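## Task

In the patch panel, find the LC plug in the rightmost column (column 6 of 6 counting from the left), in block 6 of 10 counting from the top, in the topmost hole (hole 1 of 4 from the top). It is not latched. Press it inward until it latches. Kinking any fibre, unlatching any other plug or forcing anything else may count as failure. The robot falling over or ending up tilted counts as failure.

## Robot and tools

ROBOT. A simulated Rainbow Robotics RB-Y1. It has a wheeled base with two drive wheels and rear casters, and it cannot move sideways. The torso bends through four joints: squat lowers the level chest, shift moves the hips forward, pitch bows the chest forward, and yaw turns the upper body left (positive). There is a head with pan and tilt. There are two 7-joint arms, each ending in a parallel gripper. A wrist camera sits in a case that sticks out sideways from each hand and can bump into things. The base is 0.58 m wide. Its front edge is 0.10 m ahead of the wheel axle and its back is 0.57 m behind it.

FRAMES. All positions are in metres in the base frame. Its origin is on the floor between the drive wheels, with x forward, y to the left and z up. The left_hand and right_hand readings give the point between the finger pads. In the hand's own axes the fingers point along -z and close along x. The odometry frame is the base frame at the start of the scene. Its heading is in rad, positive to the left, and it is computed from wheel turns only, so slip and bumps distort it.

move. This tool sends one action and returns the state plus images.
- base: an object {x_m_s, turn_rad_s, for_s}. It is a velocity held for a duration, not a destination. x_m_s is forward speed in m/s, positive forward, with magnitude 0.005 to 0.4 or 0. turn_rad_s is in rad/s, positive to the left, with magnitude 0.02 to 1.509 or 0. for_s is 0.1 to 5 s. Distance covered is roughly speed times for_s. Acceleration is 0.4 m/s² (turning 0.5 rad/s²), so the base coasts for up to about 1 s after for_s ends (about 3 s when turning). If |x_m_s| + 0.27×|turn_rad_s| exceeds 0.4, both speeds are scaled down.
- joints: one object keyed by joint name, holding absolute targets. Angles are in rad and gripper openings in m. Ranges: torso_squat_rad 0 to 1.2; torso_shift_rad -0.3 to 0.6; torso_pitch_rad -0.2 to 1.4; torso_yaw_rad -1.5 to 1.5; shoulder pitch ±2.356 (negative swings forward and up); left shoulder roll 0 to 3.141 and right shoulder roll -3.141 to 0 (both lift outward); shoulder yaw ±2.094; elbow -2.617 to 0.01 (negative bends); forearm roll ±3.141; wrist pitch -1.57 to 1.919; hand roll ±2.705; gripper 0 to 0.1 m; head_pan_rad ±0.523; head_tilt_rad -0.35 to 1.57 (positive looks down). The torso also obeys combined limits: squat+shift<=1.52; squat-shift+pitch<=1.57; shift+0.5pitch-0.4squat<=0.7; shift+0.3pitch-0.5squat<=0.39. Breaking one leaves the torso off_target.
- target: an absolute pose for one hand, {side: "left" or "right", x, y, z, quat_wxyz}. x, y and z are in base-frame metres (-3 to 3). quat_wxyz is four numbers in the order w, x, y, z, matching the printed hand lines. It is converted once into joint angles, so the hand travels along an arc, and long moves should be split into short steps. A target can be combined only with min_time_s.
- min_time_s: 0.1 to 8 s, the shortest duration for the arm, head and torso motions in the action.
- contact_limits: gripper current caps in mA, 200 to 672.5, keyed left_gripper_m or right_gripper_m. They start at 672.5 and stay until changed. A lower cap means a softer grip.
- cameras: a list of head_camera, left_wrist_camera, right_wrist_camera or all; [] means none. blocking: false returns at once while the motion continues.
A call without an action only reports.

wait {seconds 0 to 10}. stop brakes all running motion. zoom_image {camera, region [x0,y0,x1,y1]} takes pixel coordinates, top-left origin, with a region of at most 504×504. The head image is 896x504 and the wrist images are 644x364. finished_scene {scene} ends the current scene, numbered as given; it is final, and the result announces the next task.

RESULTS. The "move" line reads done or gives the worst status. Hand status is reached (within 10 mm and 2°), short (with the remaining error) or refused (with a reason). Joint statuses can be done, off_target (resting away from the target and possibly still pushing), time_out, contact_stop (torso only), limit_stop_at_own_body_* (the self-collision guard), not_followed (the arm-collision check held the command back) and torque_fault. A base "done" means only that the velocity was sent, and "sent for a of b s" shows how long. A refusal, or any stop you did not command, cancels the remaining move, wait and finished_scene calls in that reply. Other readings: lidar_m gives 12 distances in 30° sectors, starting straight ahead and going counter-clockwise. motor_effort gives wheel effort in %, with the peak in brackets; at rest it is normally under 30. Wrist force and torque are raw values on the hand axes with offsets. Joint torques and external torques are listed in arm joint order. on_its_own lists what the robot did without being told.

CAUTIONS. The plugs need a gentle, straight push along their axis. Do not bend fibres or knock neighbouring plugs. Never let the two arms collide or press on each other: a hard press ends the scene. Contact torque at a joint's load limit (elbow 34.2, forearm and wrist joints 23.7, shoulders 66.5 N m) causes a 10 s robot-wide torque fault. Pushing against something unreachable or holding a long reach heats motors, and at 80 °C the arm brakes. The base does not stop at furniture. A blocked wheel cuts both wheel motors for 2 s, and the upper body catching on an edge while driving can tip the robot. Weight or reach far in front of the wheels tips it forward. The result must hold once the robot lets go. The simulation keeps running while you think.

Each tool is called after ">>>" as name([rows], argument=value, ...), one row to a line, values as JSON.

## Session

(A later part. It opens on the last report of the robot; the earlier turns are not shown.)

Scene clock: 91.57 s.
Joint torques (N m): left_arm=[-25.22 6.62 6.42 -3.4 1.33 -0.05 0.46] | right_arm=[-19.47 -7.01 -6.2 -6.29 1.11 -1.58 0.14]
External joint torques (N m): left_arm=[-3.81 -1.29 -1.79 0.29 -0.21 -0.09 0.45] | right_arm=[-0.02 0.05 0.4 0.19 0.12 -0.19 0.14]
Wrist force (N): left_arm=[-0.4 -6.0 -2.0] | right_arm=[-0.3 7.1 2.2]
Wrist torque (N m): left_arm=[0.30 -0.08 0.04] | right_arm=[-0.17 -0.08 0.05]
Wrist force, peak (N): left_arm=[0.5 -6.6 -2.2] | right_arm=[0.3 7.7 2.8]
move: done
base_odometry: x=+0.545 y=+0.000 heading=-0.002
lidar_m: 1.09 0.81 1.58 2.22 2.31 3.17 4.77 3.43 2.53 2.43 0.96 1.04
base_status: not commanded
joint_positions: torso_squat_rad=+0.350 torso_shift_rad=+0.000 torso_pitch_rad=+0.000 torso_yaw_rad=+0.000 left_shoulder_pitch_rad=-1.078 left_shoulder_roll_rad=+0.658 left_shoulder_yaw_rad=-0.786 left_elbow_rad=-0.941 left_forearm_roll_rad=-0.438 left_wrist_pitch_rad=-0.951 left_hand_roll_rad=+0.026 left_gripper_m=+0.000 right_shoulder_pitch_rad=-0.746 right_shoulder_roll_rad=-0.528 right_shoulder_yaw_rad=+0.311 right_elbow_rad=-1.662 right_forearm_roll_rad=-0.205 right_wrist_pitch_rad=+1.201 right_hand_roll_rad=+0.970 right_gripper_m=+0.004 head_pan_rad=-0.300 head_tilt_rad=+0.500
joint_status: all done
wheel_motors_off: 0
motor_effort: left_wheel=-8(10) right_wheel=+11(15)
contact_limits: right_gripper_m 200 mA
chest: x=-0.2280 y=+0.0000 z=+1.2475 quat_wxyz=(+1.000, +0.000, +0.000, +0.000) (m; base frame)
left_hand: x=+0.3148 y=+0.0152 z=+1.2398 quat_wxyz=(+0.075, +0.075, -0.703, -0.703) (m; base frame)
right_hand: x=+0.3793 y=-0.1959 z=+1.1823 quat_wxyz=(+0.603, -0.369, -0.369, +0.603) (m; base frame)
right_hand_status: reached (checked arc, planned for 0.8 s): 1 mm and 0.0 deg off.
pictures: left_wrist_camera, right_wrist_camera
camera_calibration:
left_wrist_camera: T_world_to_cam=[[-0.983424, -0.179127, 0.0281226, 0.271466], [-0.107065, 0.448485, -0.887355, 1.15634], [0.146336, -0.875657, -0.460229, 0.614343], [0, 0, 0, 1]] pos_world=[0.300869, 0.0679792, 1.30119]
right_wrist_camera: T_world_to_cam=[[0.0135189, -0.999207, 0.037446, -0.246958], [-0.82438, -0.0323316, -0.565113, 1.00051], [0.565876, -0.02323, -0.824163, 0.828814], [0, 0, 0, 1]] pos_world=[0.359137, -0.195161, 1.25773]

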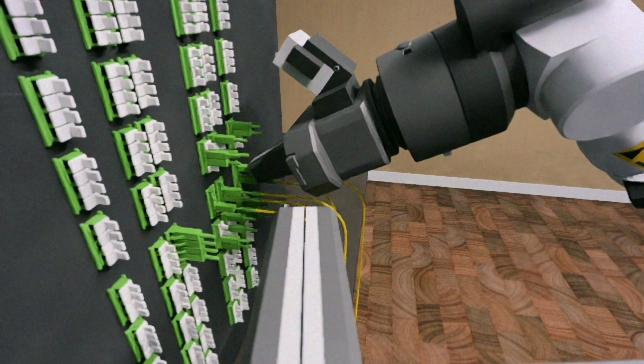

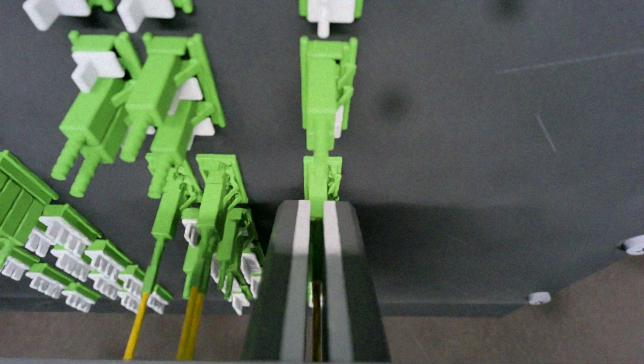

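>>> move(target={"side": "right", "x": 0.3818, "y": -0.1957, "z": 1.1825, "quat_wxyz": [0.6029, -0.3695, -0.3695, 0.6029]}, min_time_s=1, cameras=["left_wrist_camera", "right_wrist_camera"])

>>> zoom_image(camera="right_wrist_camera", region=[270, 140, 370, 240])

>>> zoom_image(camera="left_wrist_camera", region=[225, 145, 285, 195])

Scene clock: 93.10 s.
Joint torques (N m): left_arm=[-24.81 6.6 6.7 -3.47 1.36 -0.05 0.34] | right_arm=[-22.2 -6.48 -6.28 -6.12 1.34 -2.53 0.42]
External joint torques (N m): left_arm=[-3.4 -1.31 -1.51 0.21 -0.18 -0.1 0.33] | right_arm=[-2.64 0.61 0.31 0.39 0.35 -1.14 0.43]
Wrist force (N): left_arm=[0.2 -5.1 -1.9] | right_arm=[-0.1 8.9 2.0]
Wrist torque (N m): left_arm=[0.22 -0.06 0.02] | right_arm=[-0.13 -0.05 0.05]
Wrist force, peak (N): left_arm=[-0.3 -6.8 -1.7] | right_arm=[1.2 10.0 12.2]
move: done
base_odometry: x=+0.545 y=+0.000 heading=-0.002
lidar_m: 1.10 0.80 1.57 2.22 2.30 3.18 4.76 3.44 2.52 2.43 0.97 1.03
base_status: not commanded
joint_positions: torso_squat_rad=+0.350 torso_shift_rad=+0.000 torso_pitch_rad=+0.000 torso_yaw_rad=+0.000 left_shoulder_pitch_rad=-1.078 left_shoulder_roll_rad=+0.658 left_shoulder_yaw_rad=-0.786 left_elbow_rad=-0.941 left_forearm_roll_rad=-0.438 left_wrist_pitch_rad=-0.951 left_hand_roll_rad=+0.026 left_gripper_m=+0.000 right_shoulder_pitch_rad=-0.752 right_shoulder_roll_rad=-0.526 right_shoulder_yaw_rad=+0.312 right_elbow_rad=-1.649 right_forearm_roll_rad=-0.206 right_wrist_pitch_rad=+1.194 right_hand_roll_rad=+0.973 right_gripper_m=+0.005 head_pan_rad=-0.300 head_tilt_rad=+0.500
joint_status: all done
wheel_motors_off: 0
motor_effort: left_wheel=-10(10) right_wheel=+14(14)
contact_limits: right_gripper_m 200 mA
chest: x=-0.2281 y=+0.0000 z=+1.2475 quat_wxyz=(+1.000, +0.000, +0.000, +0.000) (m; base frame)
left_hand: x=+0.3146 y=+0.0152 z=+1.2399 quat_wxyz=(+0.075, +0.075, -0.703, -0.703) (m; base frame)
right_hand: x=+0.3815 y=-0.1960 z=+1.1823 quat_wxyz=(+0.603, -0.369, -0.369, +0.603) (m; base frame)
right_hand_status: reached (checked arc, planned for 1.0 s): 0 mm and 0.0 deg off.
pictures: left_wrist_camera, right_wrist_camera
camera_calibration:
left_wrist_camera: T_world_to_cam=[[-0.983431, -0.179122, 0.0279027, 0.271555], [-0.106869, 0.448512, -0.887365, 1.15636], [0.146432, -0.875644, -0.460223, 0.614381], [0, 0, 0, 1]] pos_world=[0.30067, 0.0679792, 1.30129]
right_wrist_camera: T_world_to_cam=[[0.0133283, -0.999206, 0.0375489, -0.247145], [-0.82451, -0.0322273, -0.564929, 1.0021], [0.565691, -0.0234299, -0.824285, 0.827665], [0, 0, 0, 1]] pos_world=[0.361336, -0.195261, 1.25763]

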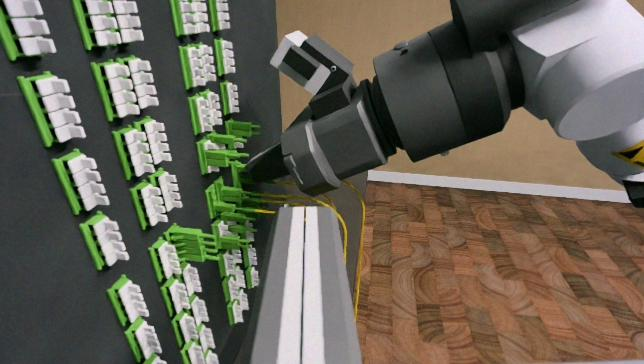

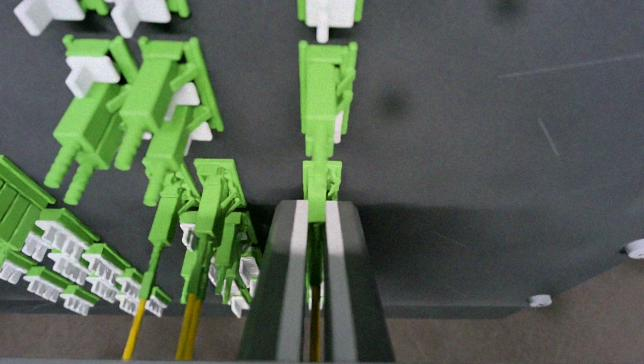

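Scaled by 5.040 from the camera's 644x364 image, which has a finer 920x520 frame.

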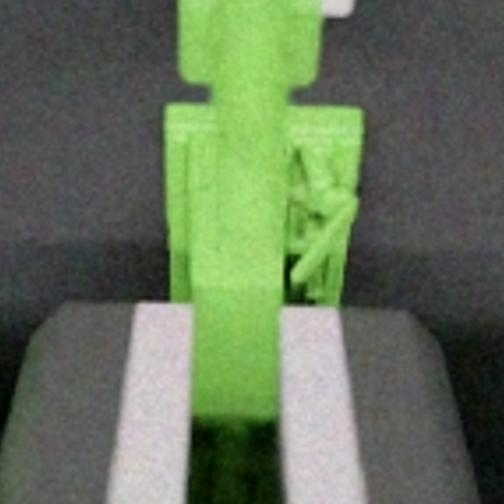

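Scaled by 8.400 from the camera's 644x364 image, which has a finer 1265x715 frame.

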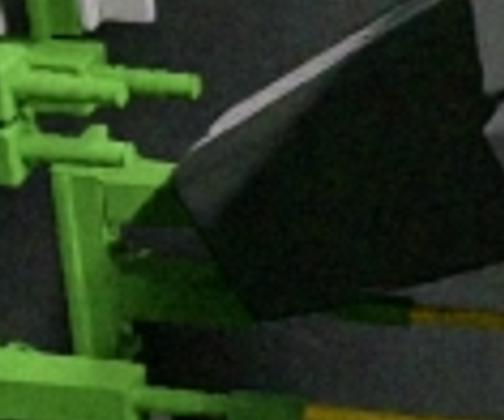

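>>> move(joints={"right_gripper_m": 0.014}, cameras=["right_wrist_camera"])

>>> move(target={"side": "right", "x": 0.352, "y": -0.1957, "z": 1.19, "quat_wxyz": [0.6029, -0.3695, -0.3695, 0.6029]}, min_time_s=1.2, cameras=["left_wrist_camera", "right_wrist_camera"])

>>> zoom_image(camera="left_wrist_camera", region=[225, 155, 285, 195])

>>> zoom_image(camera="right_wrist_camera", region=[270, 90, 370, 190])

Scene clock: 94.40 s.
Joint torques (N m): left_arm=[-25 6.71 6.53 -3.57 1.37 -0.04 0.34] | right_arm=[-21.96 -6.48 -5.55 -6.79 1.36 -1.77 0.47]
External joint torques (N m): left_arm=[-3.6 -1.21 -1.68 0.11 -0.17 -0.09 0.33] | right_arm=[-2.4 0.61 1.04 -0.28 0.37 -0.37 0.47]
Wrist force (N): left_arm=[0.1 -5.7 -1.6] | right_arm=[0.3 5.4 -5.2]
Wrist torque (N m): left_arm=[0.27 -0.04 0.01] | right_arm=[-0.23 -0.03 0.03]
Wrist force, peak (N): left_arm=[-0.3 -6.4 -2.2] | right_arm=[-0.7 9.3 2.8]
move: done
base_odometry: x=+0.545 y=+0.000 heading=-0.002
lidar_m: 1.10 0.82 1.57 2.22 2.31 3.17 4.76 3.43 2.53 2.43 0.97 1.03
base_status: not commanded
joint_positions: torso_squat_rad=+0.350 torso_shift_rad=+0.000 torso_pitch_rad=+0.000 torso_yaw_rad=+0.000 left_shoulder_pitch_rad=-1.078 left_shoulder_roll_rad=+0.658 left_shoulder_yaw_rad=-0.786 left_elbow_rad=-0.941 left_forearm_roll_rad=-0.438 left_wrist_pitch_rad=-0.951 left_hand_roll_rad=+0.026 left_gripper_m=+0.000 right_shoulder_pitch_rad=-0.752 right_shoulder_roll_rad=-0.526 right_shoulder_yaw_rad=+0.312 right_elbow_rad=-1.649 right_forearm_roll_rad=-0.206 right_wrist_pitch_rad=+1.194 right_hand_roll_rad=+0.973 right_gripper_m=+0.014 head_pan_rad=-0.300 head_tilt_rad=+0.500
joint_status: all done
wheel_motors_off: 0
motor_effort: left_wheel=-8(10) right_wheel=+12(14)
contact_limits: right_gripper_m 200 mA
chest: x=-0.2280 y=+0.0000 z=+1.2475 quat_wxyz=(+1.000, +0.000, +0.000, +0.000) (m; base frame)
left_hand: x=+0.3147 y=+0.0152 z=+1.2398 quat_wxyz=(+0.075, +0.075, -0.703, -0.703) (m; base frame)
right_hand: x=+0.3816 y=-0.1959 z=+1.1823 quat_wxyz=(+0.603, -0.369, -0.369, +0.603) (m; base frame)
pictures: right_wrist_camera
camera_calibration:
right_wrist_camera: T_world_to_cam=[[0.0133798, -0.999208, 0.0374708, -0.24707], [-0.824383, -0.0322309, -0.565114, 1.00243], [0.565874, -0.0233292, -0.824161, 0.827488], [0, 0, 0, 1]] pos_world=[0.361437, -0.195261, 1.25773]

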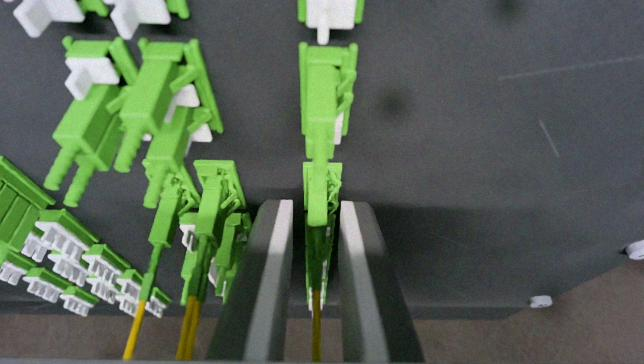

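Scene clock: 95.93 s.
Joint torques (N m): left_arm=[-24.86 6.73 6.38 -3.46 1.3 0.01 0.36] | right_arm=[-17.96 -8.98 -8.68 -7.26 1.1 -1.31 -0.2]
External joint torques (N m): left_arm=[-3.45 -1.18 -1.84 0.22 -0.24 -0.03 0.35] | right_arm=[0.39 -2.12 -1.93 -1.18 0.06 0.06 -0.19]
Wrist force (N): left_arm=[-0.2 -5.8 -1.8] | right_arm=[0.1 5.4 -5.4]
Wrist torque (N m): left_arm=[0.30 -0.13 0.04] | right_arm=[-0.25 -0.06 0.00]
Wrist force, peak (N): left_arm=[0.1 -6.6 -2.5] | right_arm=[0.1 5.1 -6.1]
move: done
base_odometry: x=+0.545 y=+0.000 heading=-0.002
lidar_m: 1.09 0.81 1.58 2.21 2.31 3.16 4.76 3.45 2.52 2.44 0.96 1.02
base_status: not commanded
joint_positions: torso_squat_rad=+0.350 torso_shift_rad=+0.000 torso_pitch_rad=+0.000 torso_yaw_rad=+0.000 left_shoulder_pitch_rad=-1.078 left_shoulder_roll_rad=+0.658 left_shoulder_yaw_rad=-0.786 left_elbow_rad=-0.941 left_forearm_roll_rad=-0.438 left_wrist_pitch_rad=-0.951 left_hand_roll_rad=+0.026 left_gripper_m=+0.000 right_shoulder_pitch_rad=-0.694 right_shoulder_roll_rad=-0.556 right_shoulder_yaw_rad=+0.306 right_elbow_rad=-1.813 right_forearm_roll_rad=-0.206 right_wrist_pitch_rad=+1.291 right_hand_roll_rad=+0.945 right_gripper_m=+0.014 head_pan_rad=-0.300 head_tilt_rad=+0.500
joint_status: all done
wheel_motors_off: 0
motor_effort: left_wheel=-9(10) right_wheel=+12(14)
contact_limits: right_gripper_m 200 mA
chest: x=-0.2280 y=+0.0000 z=+1.2475 quat_wxyz=(+1.000, +0.000, +0.000, +0.000) (m; base frame)
left_hand: x=+0.3147 y=+0.0152 z=+1.2398 quat_wxyz=(+0.075, +0.075, -0.703, -0.703) (m; base frame)
right_hand: x=+0.3522 y=-0.1954 z=+1.1896 quat_wxyz=(+0.603, -0.369, -0.369, +0.603) (m; base frame)
right_hand_status: reached (checked arc, planned for 1.2 s): 1 mm and 0.0 deg off.
pictures: left_wrist_camera, right_wrist_camera
camera_calibration:
left_wrist_camera: T_world_to_cam=[[-0.983435, -0.179081, 0.0280358, 0.271478], [-0.106968, 0.448503, -0.887357, 1.15639], [0.146335, -0.875657, -0.460229, 0.614405], [0, 0, 0, 1]] pos_world=[0.30077, 0.0679793, 1.30129]
right_wrist_camera: T_world_to_cam=[[0.0142995, -0.999186, 0.037734, -0.247085], [-0.824523, -0.0331316, -0.564858, 0.98188], [0.565648, -0.0230353, -0.824325, 0.850493], [0, 0, 0, 1]] pos_world=[0.332036, -0.194761, 1.26503]

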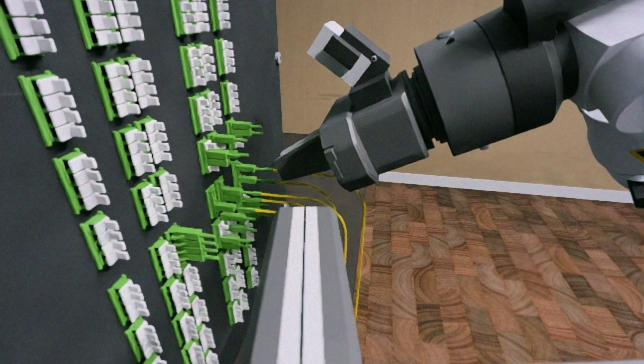

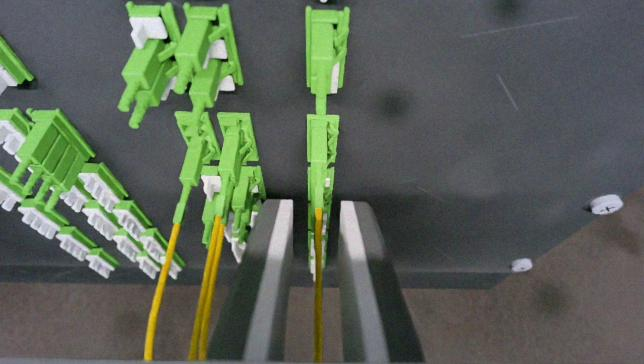

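Scaled by 8.400 from the camera's 644x364 image, which has a finer 1265x715 frame.

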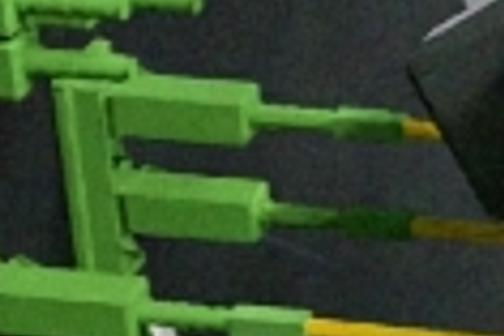

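Scaled by 5.040 from the camera's 644x364 image, which has a finer 920x520 frame.

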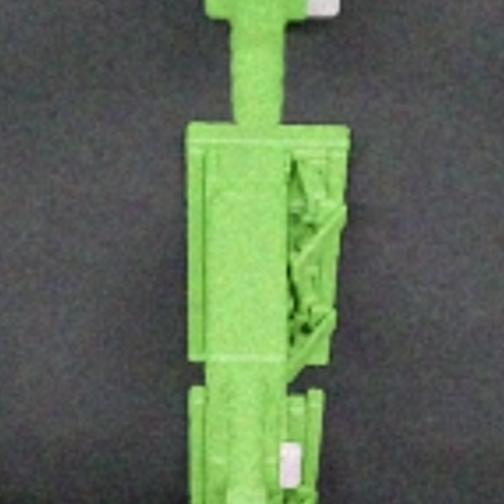

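>>> zoom_image(camera="right_wrist_camera", region=[300, 108, 350, 172])

>>> zoom_image(camera="right_wrist_camera", region=[165, 95, 275, 185])

Scaled by 7.875 from the camera's 644x364 image, which has a finer 920x520 frame.

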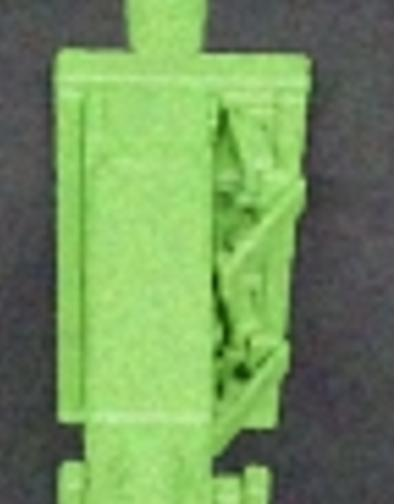

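Scaled by 4.582 from the camera's 644x364 image, which has a finer 920x520 frame.

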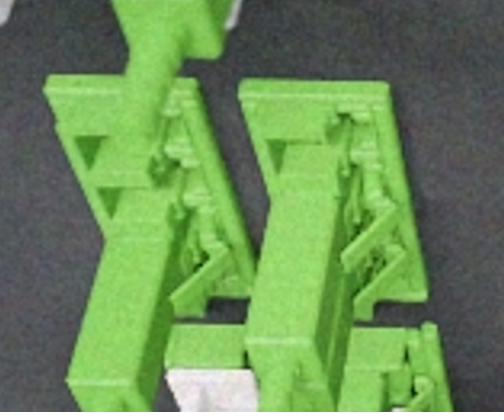

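>>> move(target={"side": "right", "x": 0.371, "y": -0.1957, "z": 1.1825, "quat_wxyz": [0.6029, -0.3695, -0.3695, 0.6029]}, min_time_s=1.2, cameras=[])

>>> move(joints={"right_gripper_m": 0.0038}, contact_limits={"right_gripper_m": 400}, cameras=["right_wrist_camera"])

>>> zoom_image(camera="right_wrist_camera", region=[270, 140, 370, 240])

>>> move(target={"side": "right", "x": 0.378, "y": -0.1957, "z": 1.1825, "quat_wxyz": [0.6029, -0.3695, -0.3695, 0.6029]}, min_time_s=1.2, cameras=["left_wrist_camera", "right_wrist_camera"])

>>> zoom_image(camera="right_wrist_camera", region=[270, 140, 370, 240])

Scene clock: 99.43 s.
Joint torques (N m): left_arm=[-25.07 6.63 6.63 -3.35 1.43 0.02 0.36] | right_arm=[-20.2 -6.13 -5.09 -6.39 1.13 -1.63 0.6]
External joint torques (N m): left_arm=[-3.66 -1.28 -1.58 0.34 -0.11 -0.02 0.35] | right_arm=[-1.11 0.85 1.57 0 0.13 -0.24 0.61]
Wrist force (N): left_arm=[0.4 -5.8 -1.7] | right_arm=[0.5 5.4 -4.6]
Wrist torque (N m): left_arm=[0.26 -0.04 0.02] | right_arm=[-0.24 0.01 0.06]
Wrist force, peak (N): left_arm=[-0.2 -7.1 -1.6] | right_arm=[0.2 5.4 -5.7]
move: done
base_odometry: x=+0.545 y=+0.000 heading=-0.002
lidar_m: 1.09 0.81 1.58 2.22 2.31 3.18 4.77 3.44 2.53 2.44 0.97 1.04
base_status: not commanded
joint_positions: torso_squat_rad=+0.350 torso_shift_rad=+0.000 torso_pitch_rad=+0.000 torso_yaw_rad=+0.000 left_shoulder_pitch_rad=-1.078 left_shoulder_roll_rad=+0.658 left_shoulder_yaw_rad=-0.786 left_elbow_rad=-0.941 left_forearm_roll_rad=-0.438 left_wrist_pitch_rad=-0.951 left_hand_roll_rad=+0.026 left_gripper_m=+0.000 right_shoulder_pitch_rad=-0.725 right_shoulder_roll_rad=-0.537 right_shoulder_yaw_rad=+0.312 right_elbow_rad=-1.710 right_forearm_roll_rad=-0.202 right_wrist_pitch_rad=+1.223 right_hand_roll_rad=+0.960 right_gripper_m=+0.014 head_pan_rad=-0.300 head_tilt_rad=+0.500
joint_status: all done
wheel_motors_off: 0
motor_effort: left_wheel=-8(10) right_wheel=+13(14)
contact_limits: right_gripper_m 200 mA
chest: x=-0.2280 y=+0.0000 z=+1.2475 quat_wxyz=(+1.000, +0.000, +0.000, +0.000) (m; base frame)
left_hand: x=+0.3147 y=+0.0152 z=+1.2398 quat_wxyz=(+0.075, +0.075, -0.703, -0.703) (m; base frame)
right_hand: x=+0.3709 y=-0.1960 z=+1.1823 quat_wxyz=(+0.603, -0.369, -0.369, +0.603) (m; base frame)
right_hand_status: reached (checked arc, planned for 1.2 s): 0 mm and 0.0 deg off.
pictures: none
No camera images: "cameras" was empty.

Scene clock: 100.00 s.
Joint torques (N m): left_arm=[-25.18 6.81 6.4 -3.43 1.32 -0.07 0.37] | right_arm=[-20.8 -6.32 -5.93 -6.54 1.49 -1.63 0.62]
External joint torques (N m): left_arm=[-3.77 -1.11 -1.81 0.25 -0.22 -0.12 0.36] | right_arm=[-1.72 0.66 0.74 -0.15 0.49 -0.25 0.63]
Wrist force (N): left_arm=[0.3 -5.6 -1.7] | right_arm=[0.2 4.9 -5.4]
Wrist torque (N m): left_arm=[0.26 -0.03 0.05] | right_arm=[-0.17 -0.04 0.03]
Wrist force, peak (N): left_arm=[0.0 -6.4 -1.7] | right_arm=[0.1 5.8 -4.8]
move: done
base_odometry: x=+0.545 y=+0.000 heading=-0.002
lidar_m: 1.09 0.81 1.58 2.22 2.32 3.18 4.76 3.43 2.51 2.43 0.97 1.03
base_status: not commanded
joint_positions: torso_squat_rad=+0.350 torso_shift_rad=+0.000 torso_pitch_rad=+0.000 torso_yaw_rad=+0.000 left_shoulder_pitch_rad=-1.078 left_shoulder_roll_rad=+0.658 left_shoulder_yaw_rad=-0.786 left_elbow_rad=-0.941 left_forearm_roll_rad=-0.438 left_wrist_pitch_rad=-0.951 left_hand_roll_rad=+0.026 left_gripper_m=+0.000 right_shoulder_pitch_rad=-0.725 right_shoulder_roll_rad=-0.537 right_shoulder_yaw_rad=+0.312 right_elbow_rad=-1.710 right_forearm_roll_rad=-0.202 right_wrist_pitch_rad=+1.223 right_hand_roll_rad=+0.960 right_gripper_m=+0.004 head_pan_rad=-0.300 head_tilt_rad=+0.500
joint_status: all done
wheel_motors_off: 0
motor_effort: left_wheel=-7(10) right_wheel=+11(14)
contact_limits: right_gripper_m 400 mA
chest: x=-0.2280 y=+0.0000 z=+1.2475 quat_wxyz=(+1.000, +0.000, +0.000, +0.000) (m; base frame)
left_hand: x=+0.3147 y=+0.0152 z=+1.2398 quat_wxyz=(+0.075, +0.075, -0.703, -0.703) (m; base frame)
right_hand: x=+0.3709 y=-0.1960 z=+1.1823 quat_wxyz=(+0.603, -0.369, -0.369, +0.603) (m; base frame)
pictures: right_wrist_camera
camera_calibration:
right_wrist_camera: T_world_to_cam=[[0.0133006, -0.999212, 0.0374094, -0.246821], [-0.824463, -0.0321276, -0.565003, 0.993434], [0.56576, -0.0233278, -0.82424, 0.83374], [0, 0, 0, 1]] pos_world=[0.350636, -0.195261, 1.25773]

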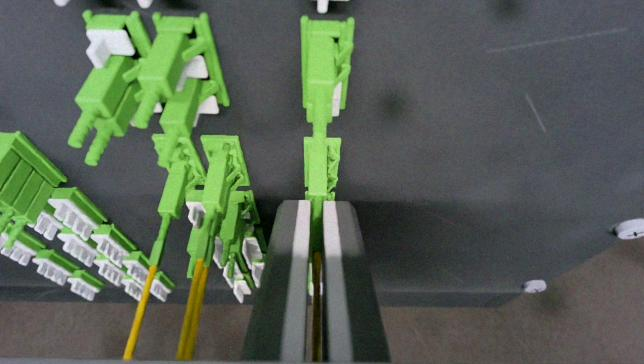

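Scaled by 5.040 from the camera's 644x364 image, which has a finer 920x520 frame.

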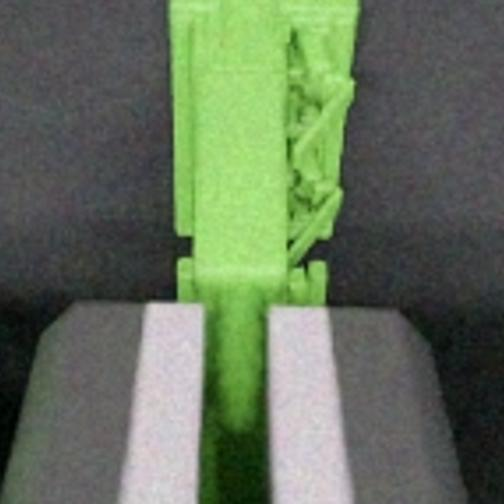

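Scene clock: 101.53 s.
Joint torques (N m): left_arm=[-25.17 6.94 6.57 -3.45 1.23 -0.09 0.27] | right_arm=[-20.96 -6.23 -5.91 -6.28 0.79 -1.61 0.48]
External joint torques (N m): left_arm=[-3.76 -0.98 -1.64 0.24 -0.31 -0.13 0.26] | right_arm=[-1.58 0.83 0.72 0.18 -0.21 -0.22 0.48]
Wrist force (N): left_arm=[0.5 -5.7 -2.0] | right_arm=[0.5 4.5 -5.4]
Wrist torque (N m): left_arm=[0.31 0.02 0.00] | right_arm=[-0.12 0.02 0.04]
Wrist force, peak (N): left_arm=[-0.3 -6.5 -1.8] | right_arm=[-1.2 6.2 -5.0]
move: done
base_odometry: x=+0.545 y=+0.000 heading=-0.002
lidar_m: 1.09 0.81 1.57 2.21 2.31 3.18 4.76 3.44 2.52 2.43 0.97 1.02
base_status: not commanded
joint_positions: torso_squat_rad=+0.350 torso_shift_rad=+0.000 torso_pitch_rad=+0.000 torso_yaw_rad=+0.000 left_shoulder_pitch_rad=-1.078 left_shoulder_roll_rad=+0.658 left_shoulder_yaw_rad=-0.786 left_elbow_rad=-0.941 left_forearm_roll_rad=-0.438 left_wrist_pitch_rad=-0.951 left_hand_roll_rad=+0.026 left_gripper_m=+0.000 right_shoulder_pitch_rad=-0.742 right_shoulder_roll_rad=-0.532 right_shoulder_yaw_rad=+0.313 right_elbow_rad=-1.673 right_forearm_roll_rad=-0.205 right_wrist_pitch_rad=+1.205 right_hand_roll_rad=+0.966 right_gripper_m=+0.004 head_pan_rad=-0.300 head_tilt_rad=+0.500
joint_status: all done
wheel_motors_off: 0
motor_effort: left_wheel=-8(10) right_wheel=+11(14)
contact_limits: right_gripper_m 400 mA
chest: x=-0.2280 y=+0.0000 z=+1.2475 quat_wxyz=(+1.000, +0.000, +0.000, +0.000) (m; base frame)
left_hand: x=+0.3147 y=+0.0152 z=+1.2398 quat_wxyz=(+0.075, +0.075, -0.703, -0.703) (m; base frame)
right_hand: x=+0.3775 y=-0.1960 z=+1.1824 quat_wxyz=(+0.603, -0.370, -0.369, +0.603) (m; base frame)
right_hand_status: reached (checked arc, planned for 1.2 s): 1 mm and 0.0 deg off.
pictures: left_wrist_camera, right_wrist_camera
camera_calibration:
left_wrist_camera: T_world_to_cam=[[-0.983435, -0.179081, 0.0280358, 0.271478], [-0.106968, 0.448503, -0.887357, 1.15639], [0.146335, -0.875657, -0.460229, 0.614405], [0, 0, 0, 1]] pos_world=[0.30077, 0.0679793, 1.30129]
right_wrist_camera: T_world_to_cam=[[0.0132384, -0.999209, 0.037494, -0.247093], [-0.824386, -0.0321274, -0.565116, 0.998987], [0.565873, -0.0234283, -0.824159, 0.829841], [0, 0, 0, 1]] pos_world=[0.357237, -0.195361, 1.25773]

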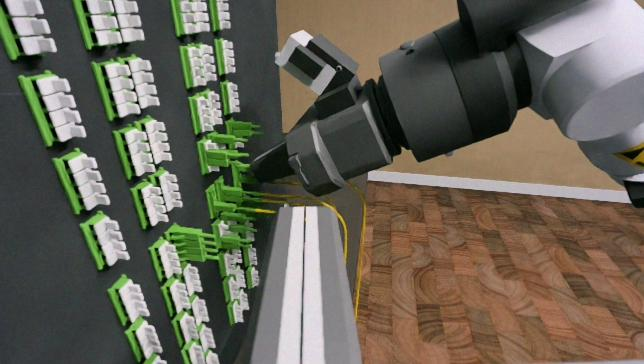

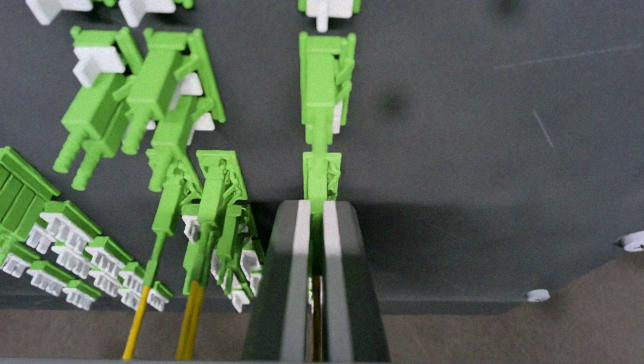

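Scaled by 5.040 from the camera's 644x364 image, which has a finer 920x520 frame.

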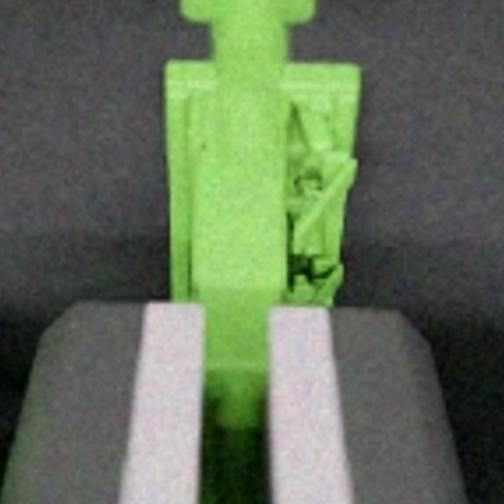

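>>> move(target={"side": "right", "x": 0.3812, "y": -0.1957, "z": 1.1825, "quat_wxyz": [0.6029, -0.3695, -0.3695, 0.6029]}, min_time_s=1, cameras=["left_wrist_camera", "right_wrist_camera"])

>>> zoom_image(camera="right_wrist_camera", region=[270, 140, 370, 240])

Scene clock: 103.20 s.
Joint torques (N m): left_arm=[-25.15 6.89 6.63 -3.47 1.26 0.08 0.35] | right_arm=[-21.81 -7.09 -6.8 -5.94 1.27 -2.61 0.44]
External joint torques (N m): left_arm=[-3.74 -1.03 -1.58 0.21 -0.28 0.04 0.33] | right_arm=[-2.27 0 -0.19 0.55 0.28 -1.22 0.45]
Wrist force (N): left_arm=[0.4 -6.3 -1.2] | right_arm=[-0.7 8.6 6.0]
Wrist torque (N m): left_arm=[0.33 0.01 0.03] | right_arm=[-0.08 -0.05 0.02]
Wrist force, peak (N): left_arm=[0.1 -6.8 -2.7] | right_arm=[1.2 10.2 13.1]
move: done
base_odometry: x=+0.545 y=+0.000 heading=-0.002
lidar_m: 1.09 0.81 1.57 2.22 2.31 3.17 4.75 3.44 2.53 2.44 0.97 1.02
base_status: not commanded
joint_positions: torso_squat_rad=+0.350 torso_shift_rad=+0.000 torso_pitch_rad=+0.000 torso_yaw_rad=+0.000 left_shoulder_pitch_rad=-1.078 left_shoulder_roll_rad=+0.658 left_shoulder_yaw_rad=-0.786 left_elbow_rad=-0.941 left_forearm_roll_rad=-0.438 left_wrist_pitch_rad=-0.951 left_hand_roll_rad=+0.026 left_gripper_m=+0.000 right_shoulder_pitch_rad=-0.751 right_shoulder_roll_rad=-0.528 right_shoulder_yaw_rad=+0.313 right_elbow_rad=-1.653 right_forearm_roll_rad=-0.206 right_wrist_pitch_rad=+1.196 right_hand_roll_rad=+0.970 right_gripper_m=+0.004 head_pan_rad=-0.300 head_tilt_rad=+0.500
joint_status: all done
wheel_motors_off: 0
motor_effort: left_wheel=-8(10) right_wheel=+11(14)
contact_limits: right_gripper_m 400 mA
chest: x=-0.2281 y=+0.0000 z=+1.2475 quat_wxyz=(+1.000, +0.000, +0.000, +0.000) (m; base frame)
left_hand: x=+0.3146 y=+0.0152 z=+1.2399 quat_wxyz=(+0.075, +0.075, -0.703, -0.703) (m; base frame)
right_hand: x=+0.3808 y=-0.1959 z=+1.1823 quat_wxyz=(+0.603, -0.369, -0.369, +0.603) (m; base frame)
right_hand_status: reached (checked arc, planned for 1.0 s): 0 mm and 0.0 deg off.
pictures: left_wrist_camera, right_wrist_camera
camera_calibration:
left_wrist_camera: T_world_to_cam=[[-0.983431, -0.179122, 0.0279027, 0.271555], [-0.106869, 0.448512, -0.887365, 1.15636], [0.146432, -0.875644, -0.460223, 0.614381], [0, 0, 0, 1]] pos_world=[0.30067, 0.0679792, 1.30129]
right_wrist_camera: T_world_to_cam=[[0.0133854, -0.999208, 0.0374685, -0.247055], [-0.824462, -0.032231, -0.564999, 1.0016], [0.56576, -0.0233286, -0.82424, 0.827999], [0, 0, 0, 1]] pos_world=[0.360636, -0.195261, 1.25763]

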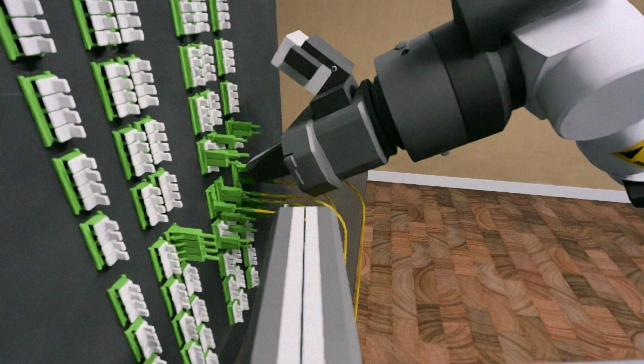

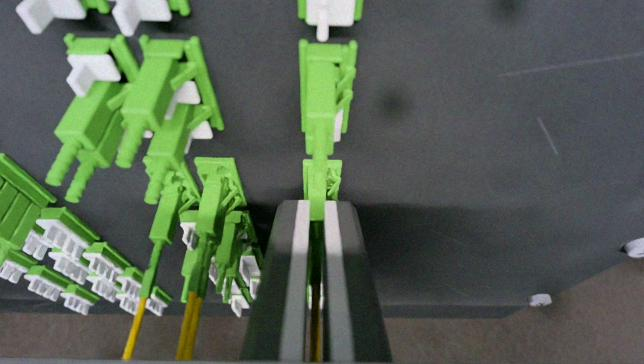

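Scaled by 5.040 from the camera's 644x364 image, which has a finer 920x520 frame.

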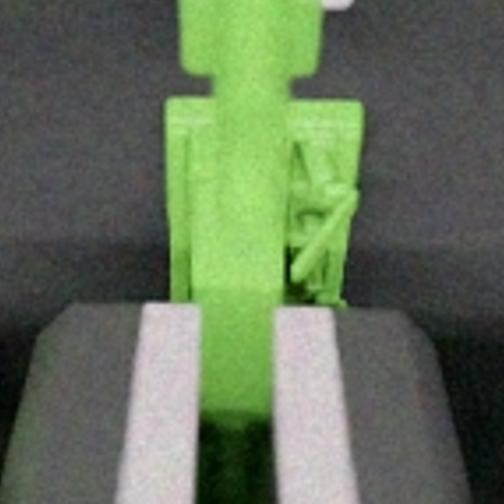

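>>> move(joints={"right_gripper_m": 0.014}, cameras=[])

>>> move(target={"side": "right", "x": 0.352, "y": -0.1957, "z": 1.192, "quat_wxyz": [0.6029, -0.3695, -0.3695, 0.6029]}, min_time_s=1.2, cameras=["left_wrist_camera", "right_wrist_camera"])

>>> zoom_image(camera="left_wrist_camera", region=[225, 155, 285, 195])

>>> zoom_image(camera="right_wrist_camera", region=[300, 108, 350, 172])

>>> move(target={"side": "right", "x": 0.31, "y": -0.1957, "z": 1.235, "quat_wxyz": [0.6029, -0.3695, -0.3695, 0.6029]}, min_time_s=1.2, cameras=["left_wrist_camera", "right_wrist_camera"])

Scene clock: 104.00 s.
Joint torques (N m): left_arm=[-24.98 6.57 6.58 -3.43 1.35 0.01 0.39] | right_arm=[-21.64 -6.61 -6.11 -6.49 1.39 -1.56 0.47]
External joint torques (N m): left_arm=[-3.58 -1.35 -1.63 0.25 -0.19 -0.03 0.37] | right_arm=[-2.1 0.48 0.5 0.01 0.41 -0.17 0.48]
Wrist force (N): left_arm=[-0.1 -5.4 -2.7] | right_arm=[0.5 5.3 -5.3]
Wrist torque (N m): left_arm=[0.21 -0.11 0.04] | right_arm=[-0.21 0.06 0.03]
Wrist force, peak (N): left_arm=[0.1 -6.8 -2.1] | right_arm=[-0.3 8.5 5.3]
move: done
base_odometry: x=+0.545 y=+0.000 heading=-0.002
lidar_m: 1.09 0.81 1.57 2.21 2.30 3.17 4.77 3.44 2.52 2.44 0.96 1.02
base_status: not commanded
joint_positions: torso_squat_rad=+0.350 torso_shift_rad=+0.000 torso_pitch_rad=+0.000 torso_yaw_rad=+0.000 left_shoulder_pitch_rad=-1.078 left_shoulder_roll_rad=+0.658 left_shoulder_yaw_rad=-0.786 left_elbow_rad=-0.941 left_forearm_roll_rad=-0.438 left_wrist_pitch_rad=-0.951 left_hand_roll_rad=+0.026 left_gripper_m=+0.000 right_shoulder_pitch_rad=-0.751 right_shoulder_roll_rad=-0.528 right_shoulder_yaw_rad=+0.313 right_elbow_rad=-1.653 right_forearm_roll_rad=-0.206 right_wrist_pitch_rad=+1.196 right_hand_roll_rad=+0.970 right_gripper_m=+0.014 head_pan_rad=-0.300 head_tilt_rad=+0.500
joint_status: all done
wheel_motors_off: 0
motor_effort: left_wheel=-7(9) right_wheel=+12(14)
contact_limits: right_gripper_m 400 mA
chest: x=-0.2281 y=+0.0000 z=+1.2475 quat_wxyz=(+1.000, +0.000, +0.000, +0.000) (m; base frame)
left_hand: x=+0.3147 y=+0.0152 z=+1.2398 quat_wxyz=(+0.075, +0.075, -0.703, -0.703) (m; base frame)
right_hand: x=+0.3809 y=-0.1959 z=+1.1823 quat_wxyz=(+0.603, -0.369, -0.369, +0.603) (m; base frame)
pictures: none
No camera images: "cameras" was empty.

Scene clock: 105.53 s.
Joint torques (N m): left_arm=[-25.11 6.77 6.56 -3.67 1.26 0.05 0.44] | right_arm=[-18.65 -9.18 -9.11 -7.11 0.81 -1.24 -0.22]
External joint torques (N m): left_arm=[-3.7 -1.14 -1.65 0.01 -0.28 0 0.43] | right_arm=[-0.27 -2.29 -2.35 -1.07 -0.23 0.13 -0.21]
Wrist force (N): left_arm=[-0.3 -5.6 -2.3] | right_arm=[0.1 5.6 -5.3]
Wrist torque (N m): left_arm=[0.27 -0.11 0.03] | right_arm=[-0.24 -0.07 0.03]
Wrist force, peak (N): left_arm=[0.2 -6.8 -2.0] | right_arm=[0.6 5.8 -5.4]
move: done
base_odometry: x=+0.545 y=+0.000 heading=-0.002
lidar_m: 1.09 0.82 1.57 2.22 2.30 3.17 4.76 3.43 2.53 2.44 0.97 1.02
base_status: not commanded
joint_positions: torso_squat_rad=+0.350 torso_shift_rad=+0.000 torso_pitch_rad=+0.000 torso_yaw_rad=+0.000 left_shoulder_pitch_rad=-1.078 left_shoulder_roll_rad=+0.658 left_shoulder_yaw_rad=-0.786 left_elbow_rad=-0.941 left_forearm_roll_rad=-0.438 left_wrist_pitch_rad=-0.951 left_hand_roll_rad=+0.026 left_gripper_m=+0.000 right_shoulder_pitch_rad=-0.698 right_shoulder_roll_rad=-0.558 right_shoulder_yaw_rad=+0.306 right_elbow_rad=-1.814 right_forearm_roll_rad=-0.210 right_wrist_pitch_rad=+1.295 right_hand_roll_rad=+0.944 right_gripper_m=+0.014 head_pan_rad=-0.300 head_tilt_rad=+0.500
joint_status: all done
wheel_motors_off: 0
motor_effort: left_wheel=-7(9) right_wheel=+12(15)
contact_limits: right_gripper_m 400 mA
chest: x=-0.2281 y=+0.0000 z=+1.2475 quat_wxyz=(+1.000, +0.000, +0.000, +0.000) (m; base frame)
left_hand: x=+0.3147 y=+0.0152 z=+1.2398 quat_wxyz=(+0.075, +0.075, -0.703, -0.703) (m; base frame)
right_hand: x=+0.3522 y=-0.1954 z=+1.1916 quat_wxyz=(+0.603, -0.369, -0.369, +0.603) (m; base frame)
right_hand_status: reached (checked arc, planned for 1.2 s): 0 mm and 0.0 deg off.
pictures: left_wrist_camera, right_wrist_camera
camera_calibration:
left_wrist_camera: T_world_to_cam=[[-0.983435, -0.179081, 0.0280358, 0.271478], [-0.106968, 0.448503, -0.887357, 1.15639], [0.146335, -0.875657, -0.460229, 0.614405], [0, 0, 0, 1]] pos_world=[0.30077, 0.0679793, 1.30129]
right_wrist_camera: T_world_to_cam=[[0.0142995, -0.999186, 0.037734, -0.247161], [-0.824523, -0.0331316, -0.564858, 0.98301], [0.565648, -0.0230353, -0.824325, 0.852141], [0, 0, 0, 1]] pos_world=[0.332036, -0.194761, 1.26703]

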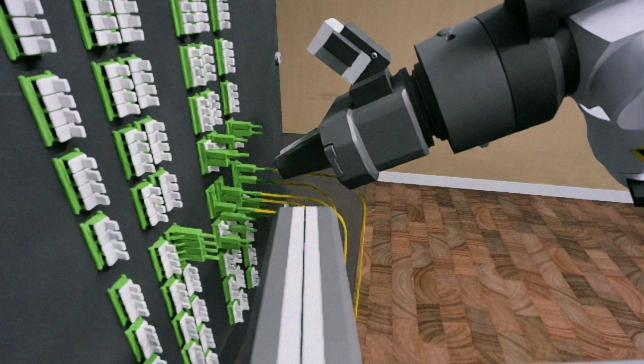

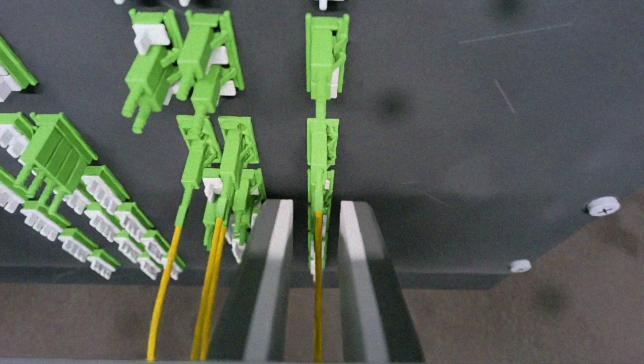

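Scaled by 8.400 from the camera's 644x364 image, which has a finer 1265x715 frame.

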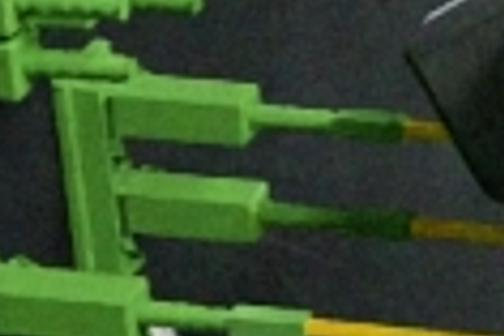

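Scaled by 7.875 from the camera's 644x364 image, which has a finer 920x520 frame.

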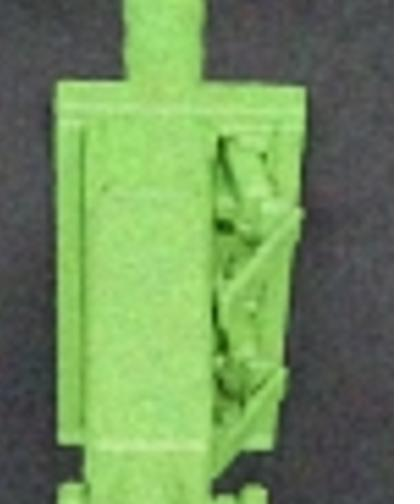

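Scene clock: 107.07 s.
Joint torques (N m): left_arm=[-24.74 6.74 6.61 -3.5 1.37 -0.02 0.27] | right_arm=[-18.72 -8.58 -8.64 -5.85 0.91 -1.23 -0.17]
External joint torques (N m): left_arm=[-3.33 -1.18 -1.6 0.19 -0.17 -0.06 0.26] | right_arm=[-1.55 -1.68 -1.96 -1.05 -0.18 0.11 -0.16]
Wrist force (N): left_arm=[0.4 -5.8 -1.4] | right_arm=[-0.1 4.9 -4.9]
Wrist torque (N m): left_arm=[0.29 -0.01 0.02] | right_arm=[-0.17 -0.07 0.03]
Wrist force, peak (N): left_arm=[0.4 -6.5 -2.0] | right_arm=[0.2 5.6 -5.4]
move: done
base_odometry: x=+0.545 y=+0.000 heading=-0.002
lidar_m: 1.09 0.81 1.57 2.22 2.31 3.17 4.76 3.43 2.52 2.43 0.97 1.03
base_status: not commanded
joint_positions: torso_squat_rad=+0.350 torso_shift_rad=+0.000 torso_pitch_rad=+0.000 torso_yaw_rad=+0.000 left_shoulder_pitch_rad=-1.078 left_shoulder_roll_rad=+0.658 left_shoulder_yaw_rad=-0.786 left_elbow_rad=-0.941 left_forearm_roll_rad=-0.438 left_wrist_pitch_rad=-0.951 left_hand_roll_rad=+0.026 left_gripper_m=+0.000 right_shoulder_pitch_rad=-0.709 right_shoulder_roll_rad=-0.606 right_shoulder_yaw_rad=+0.256 right_elbow_rad=-2.030 right_forearm_roll_rad=-0.271 right_wrist_pitch_rad=+1.509 right_hand_roll_rad=+0.924 right_gripper_m=+0.014 head_pan_rad=-0.300 head_tilt_rad=+0.500
joint_status: all done
wheel_motors_off: 0
motor_effort: left_wheel=-8(9) right_wheel=+11(15)
contact_limits: right_gripper_m 400 mA
chest: x=-0.2281 y=+0.0000 z=+1.2475 quat_wxyz=(+1.000, +0.000, +0.000, +0.000) (m; base frame)
left_hand: x=+0.3147 y=+0.0152 z=+1.2398 quat_wxyz=(+0.075, +0.075, -0.703, -0.703) (m; base frame)
right_hand: x=+0.3100 y=-0.1956 z=+1.2346 quat_wxyz=(+0.603, -0.369, -0.369, +0.603) (m; base frame)
right_hand_status: reached (checked arc, planned for 1.2 s): 0 mm and 0.0 deg off.
pictures: left_wrist_camera, right_wrist_camera
camera_calibration:
left_wrist_camera: T_world_to_cam=[[-0.983435, -0.179081, 0.0280358, 0.271478], [-0.106968, 0.448503, -0.887357, 1.15639], [0.146335, -0.875657, -0.460229, 0.614405], [0, 0, 0, 1]] pos_world=[0.30077, 0.0679793, 1.30129]
right_wrist_camera: T_world_to_cam=[[0.0141442, -0.999192, 0.0376178, -0.24808], [-0.82465, -0.0329327, -0.564683, 0.972291], [0.565466, -0.0230345, -0.82445, 0.91159], [0, 0, 0, 1]] pos_world=[0.289836, -0.194861, 1.30993]

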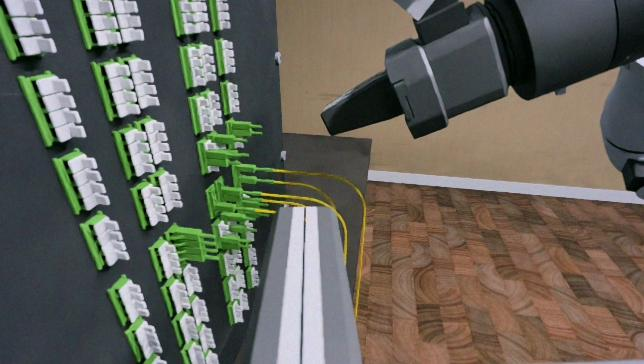

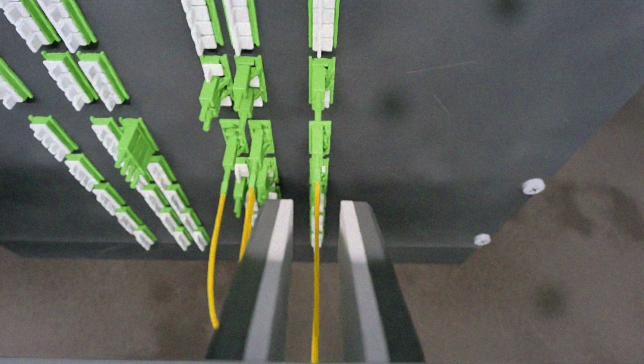

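>>> finished_scene(scene=1)

The scene is finished: the task was done.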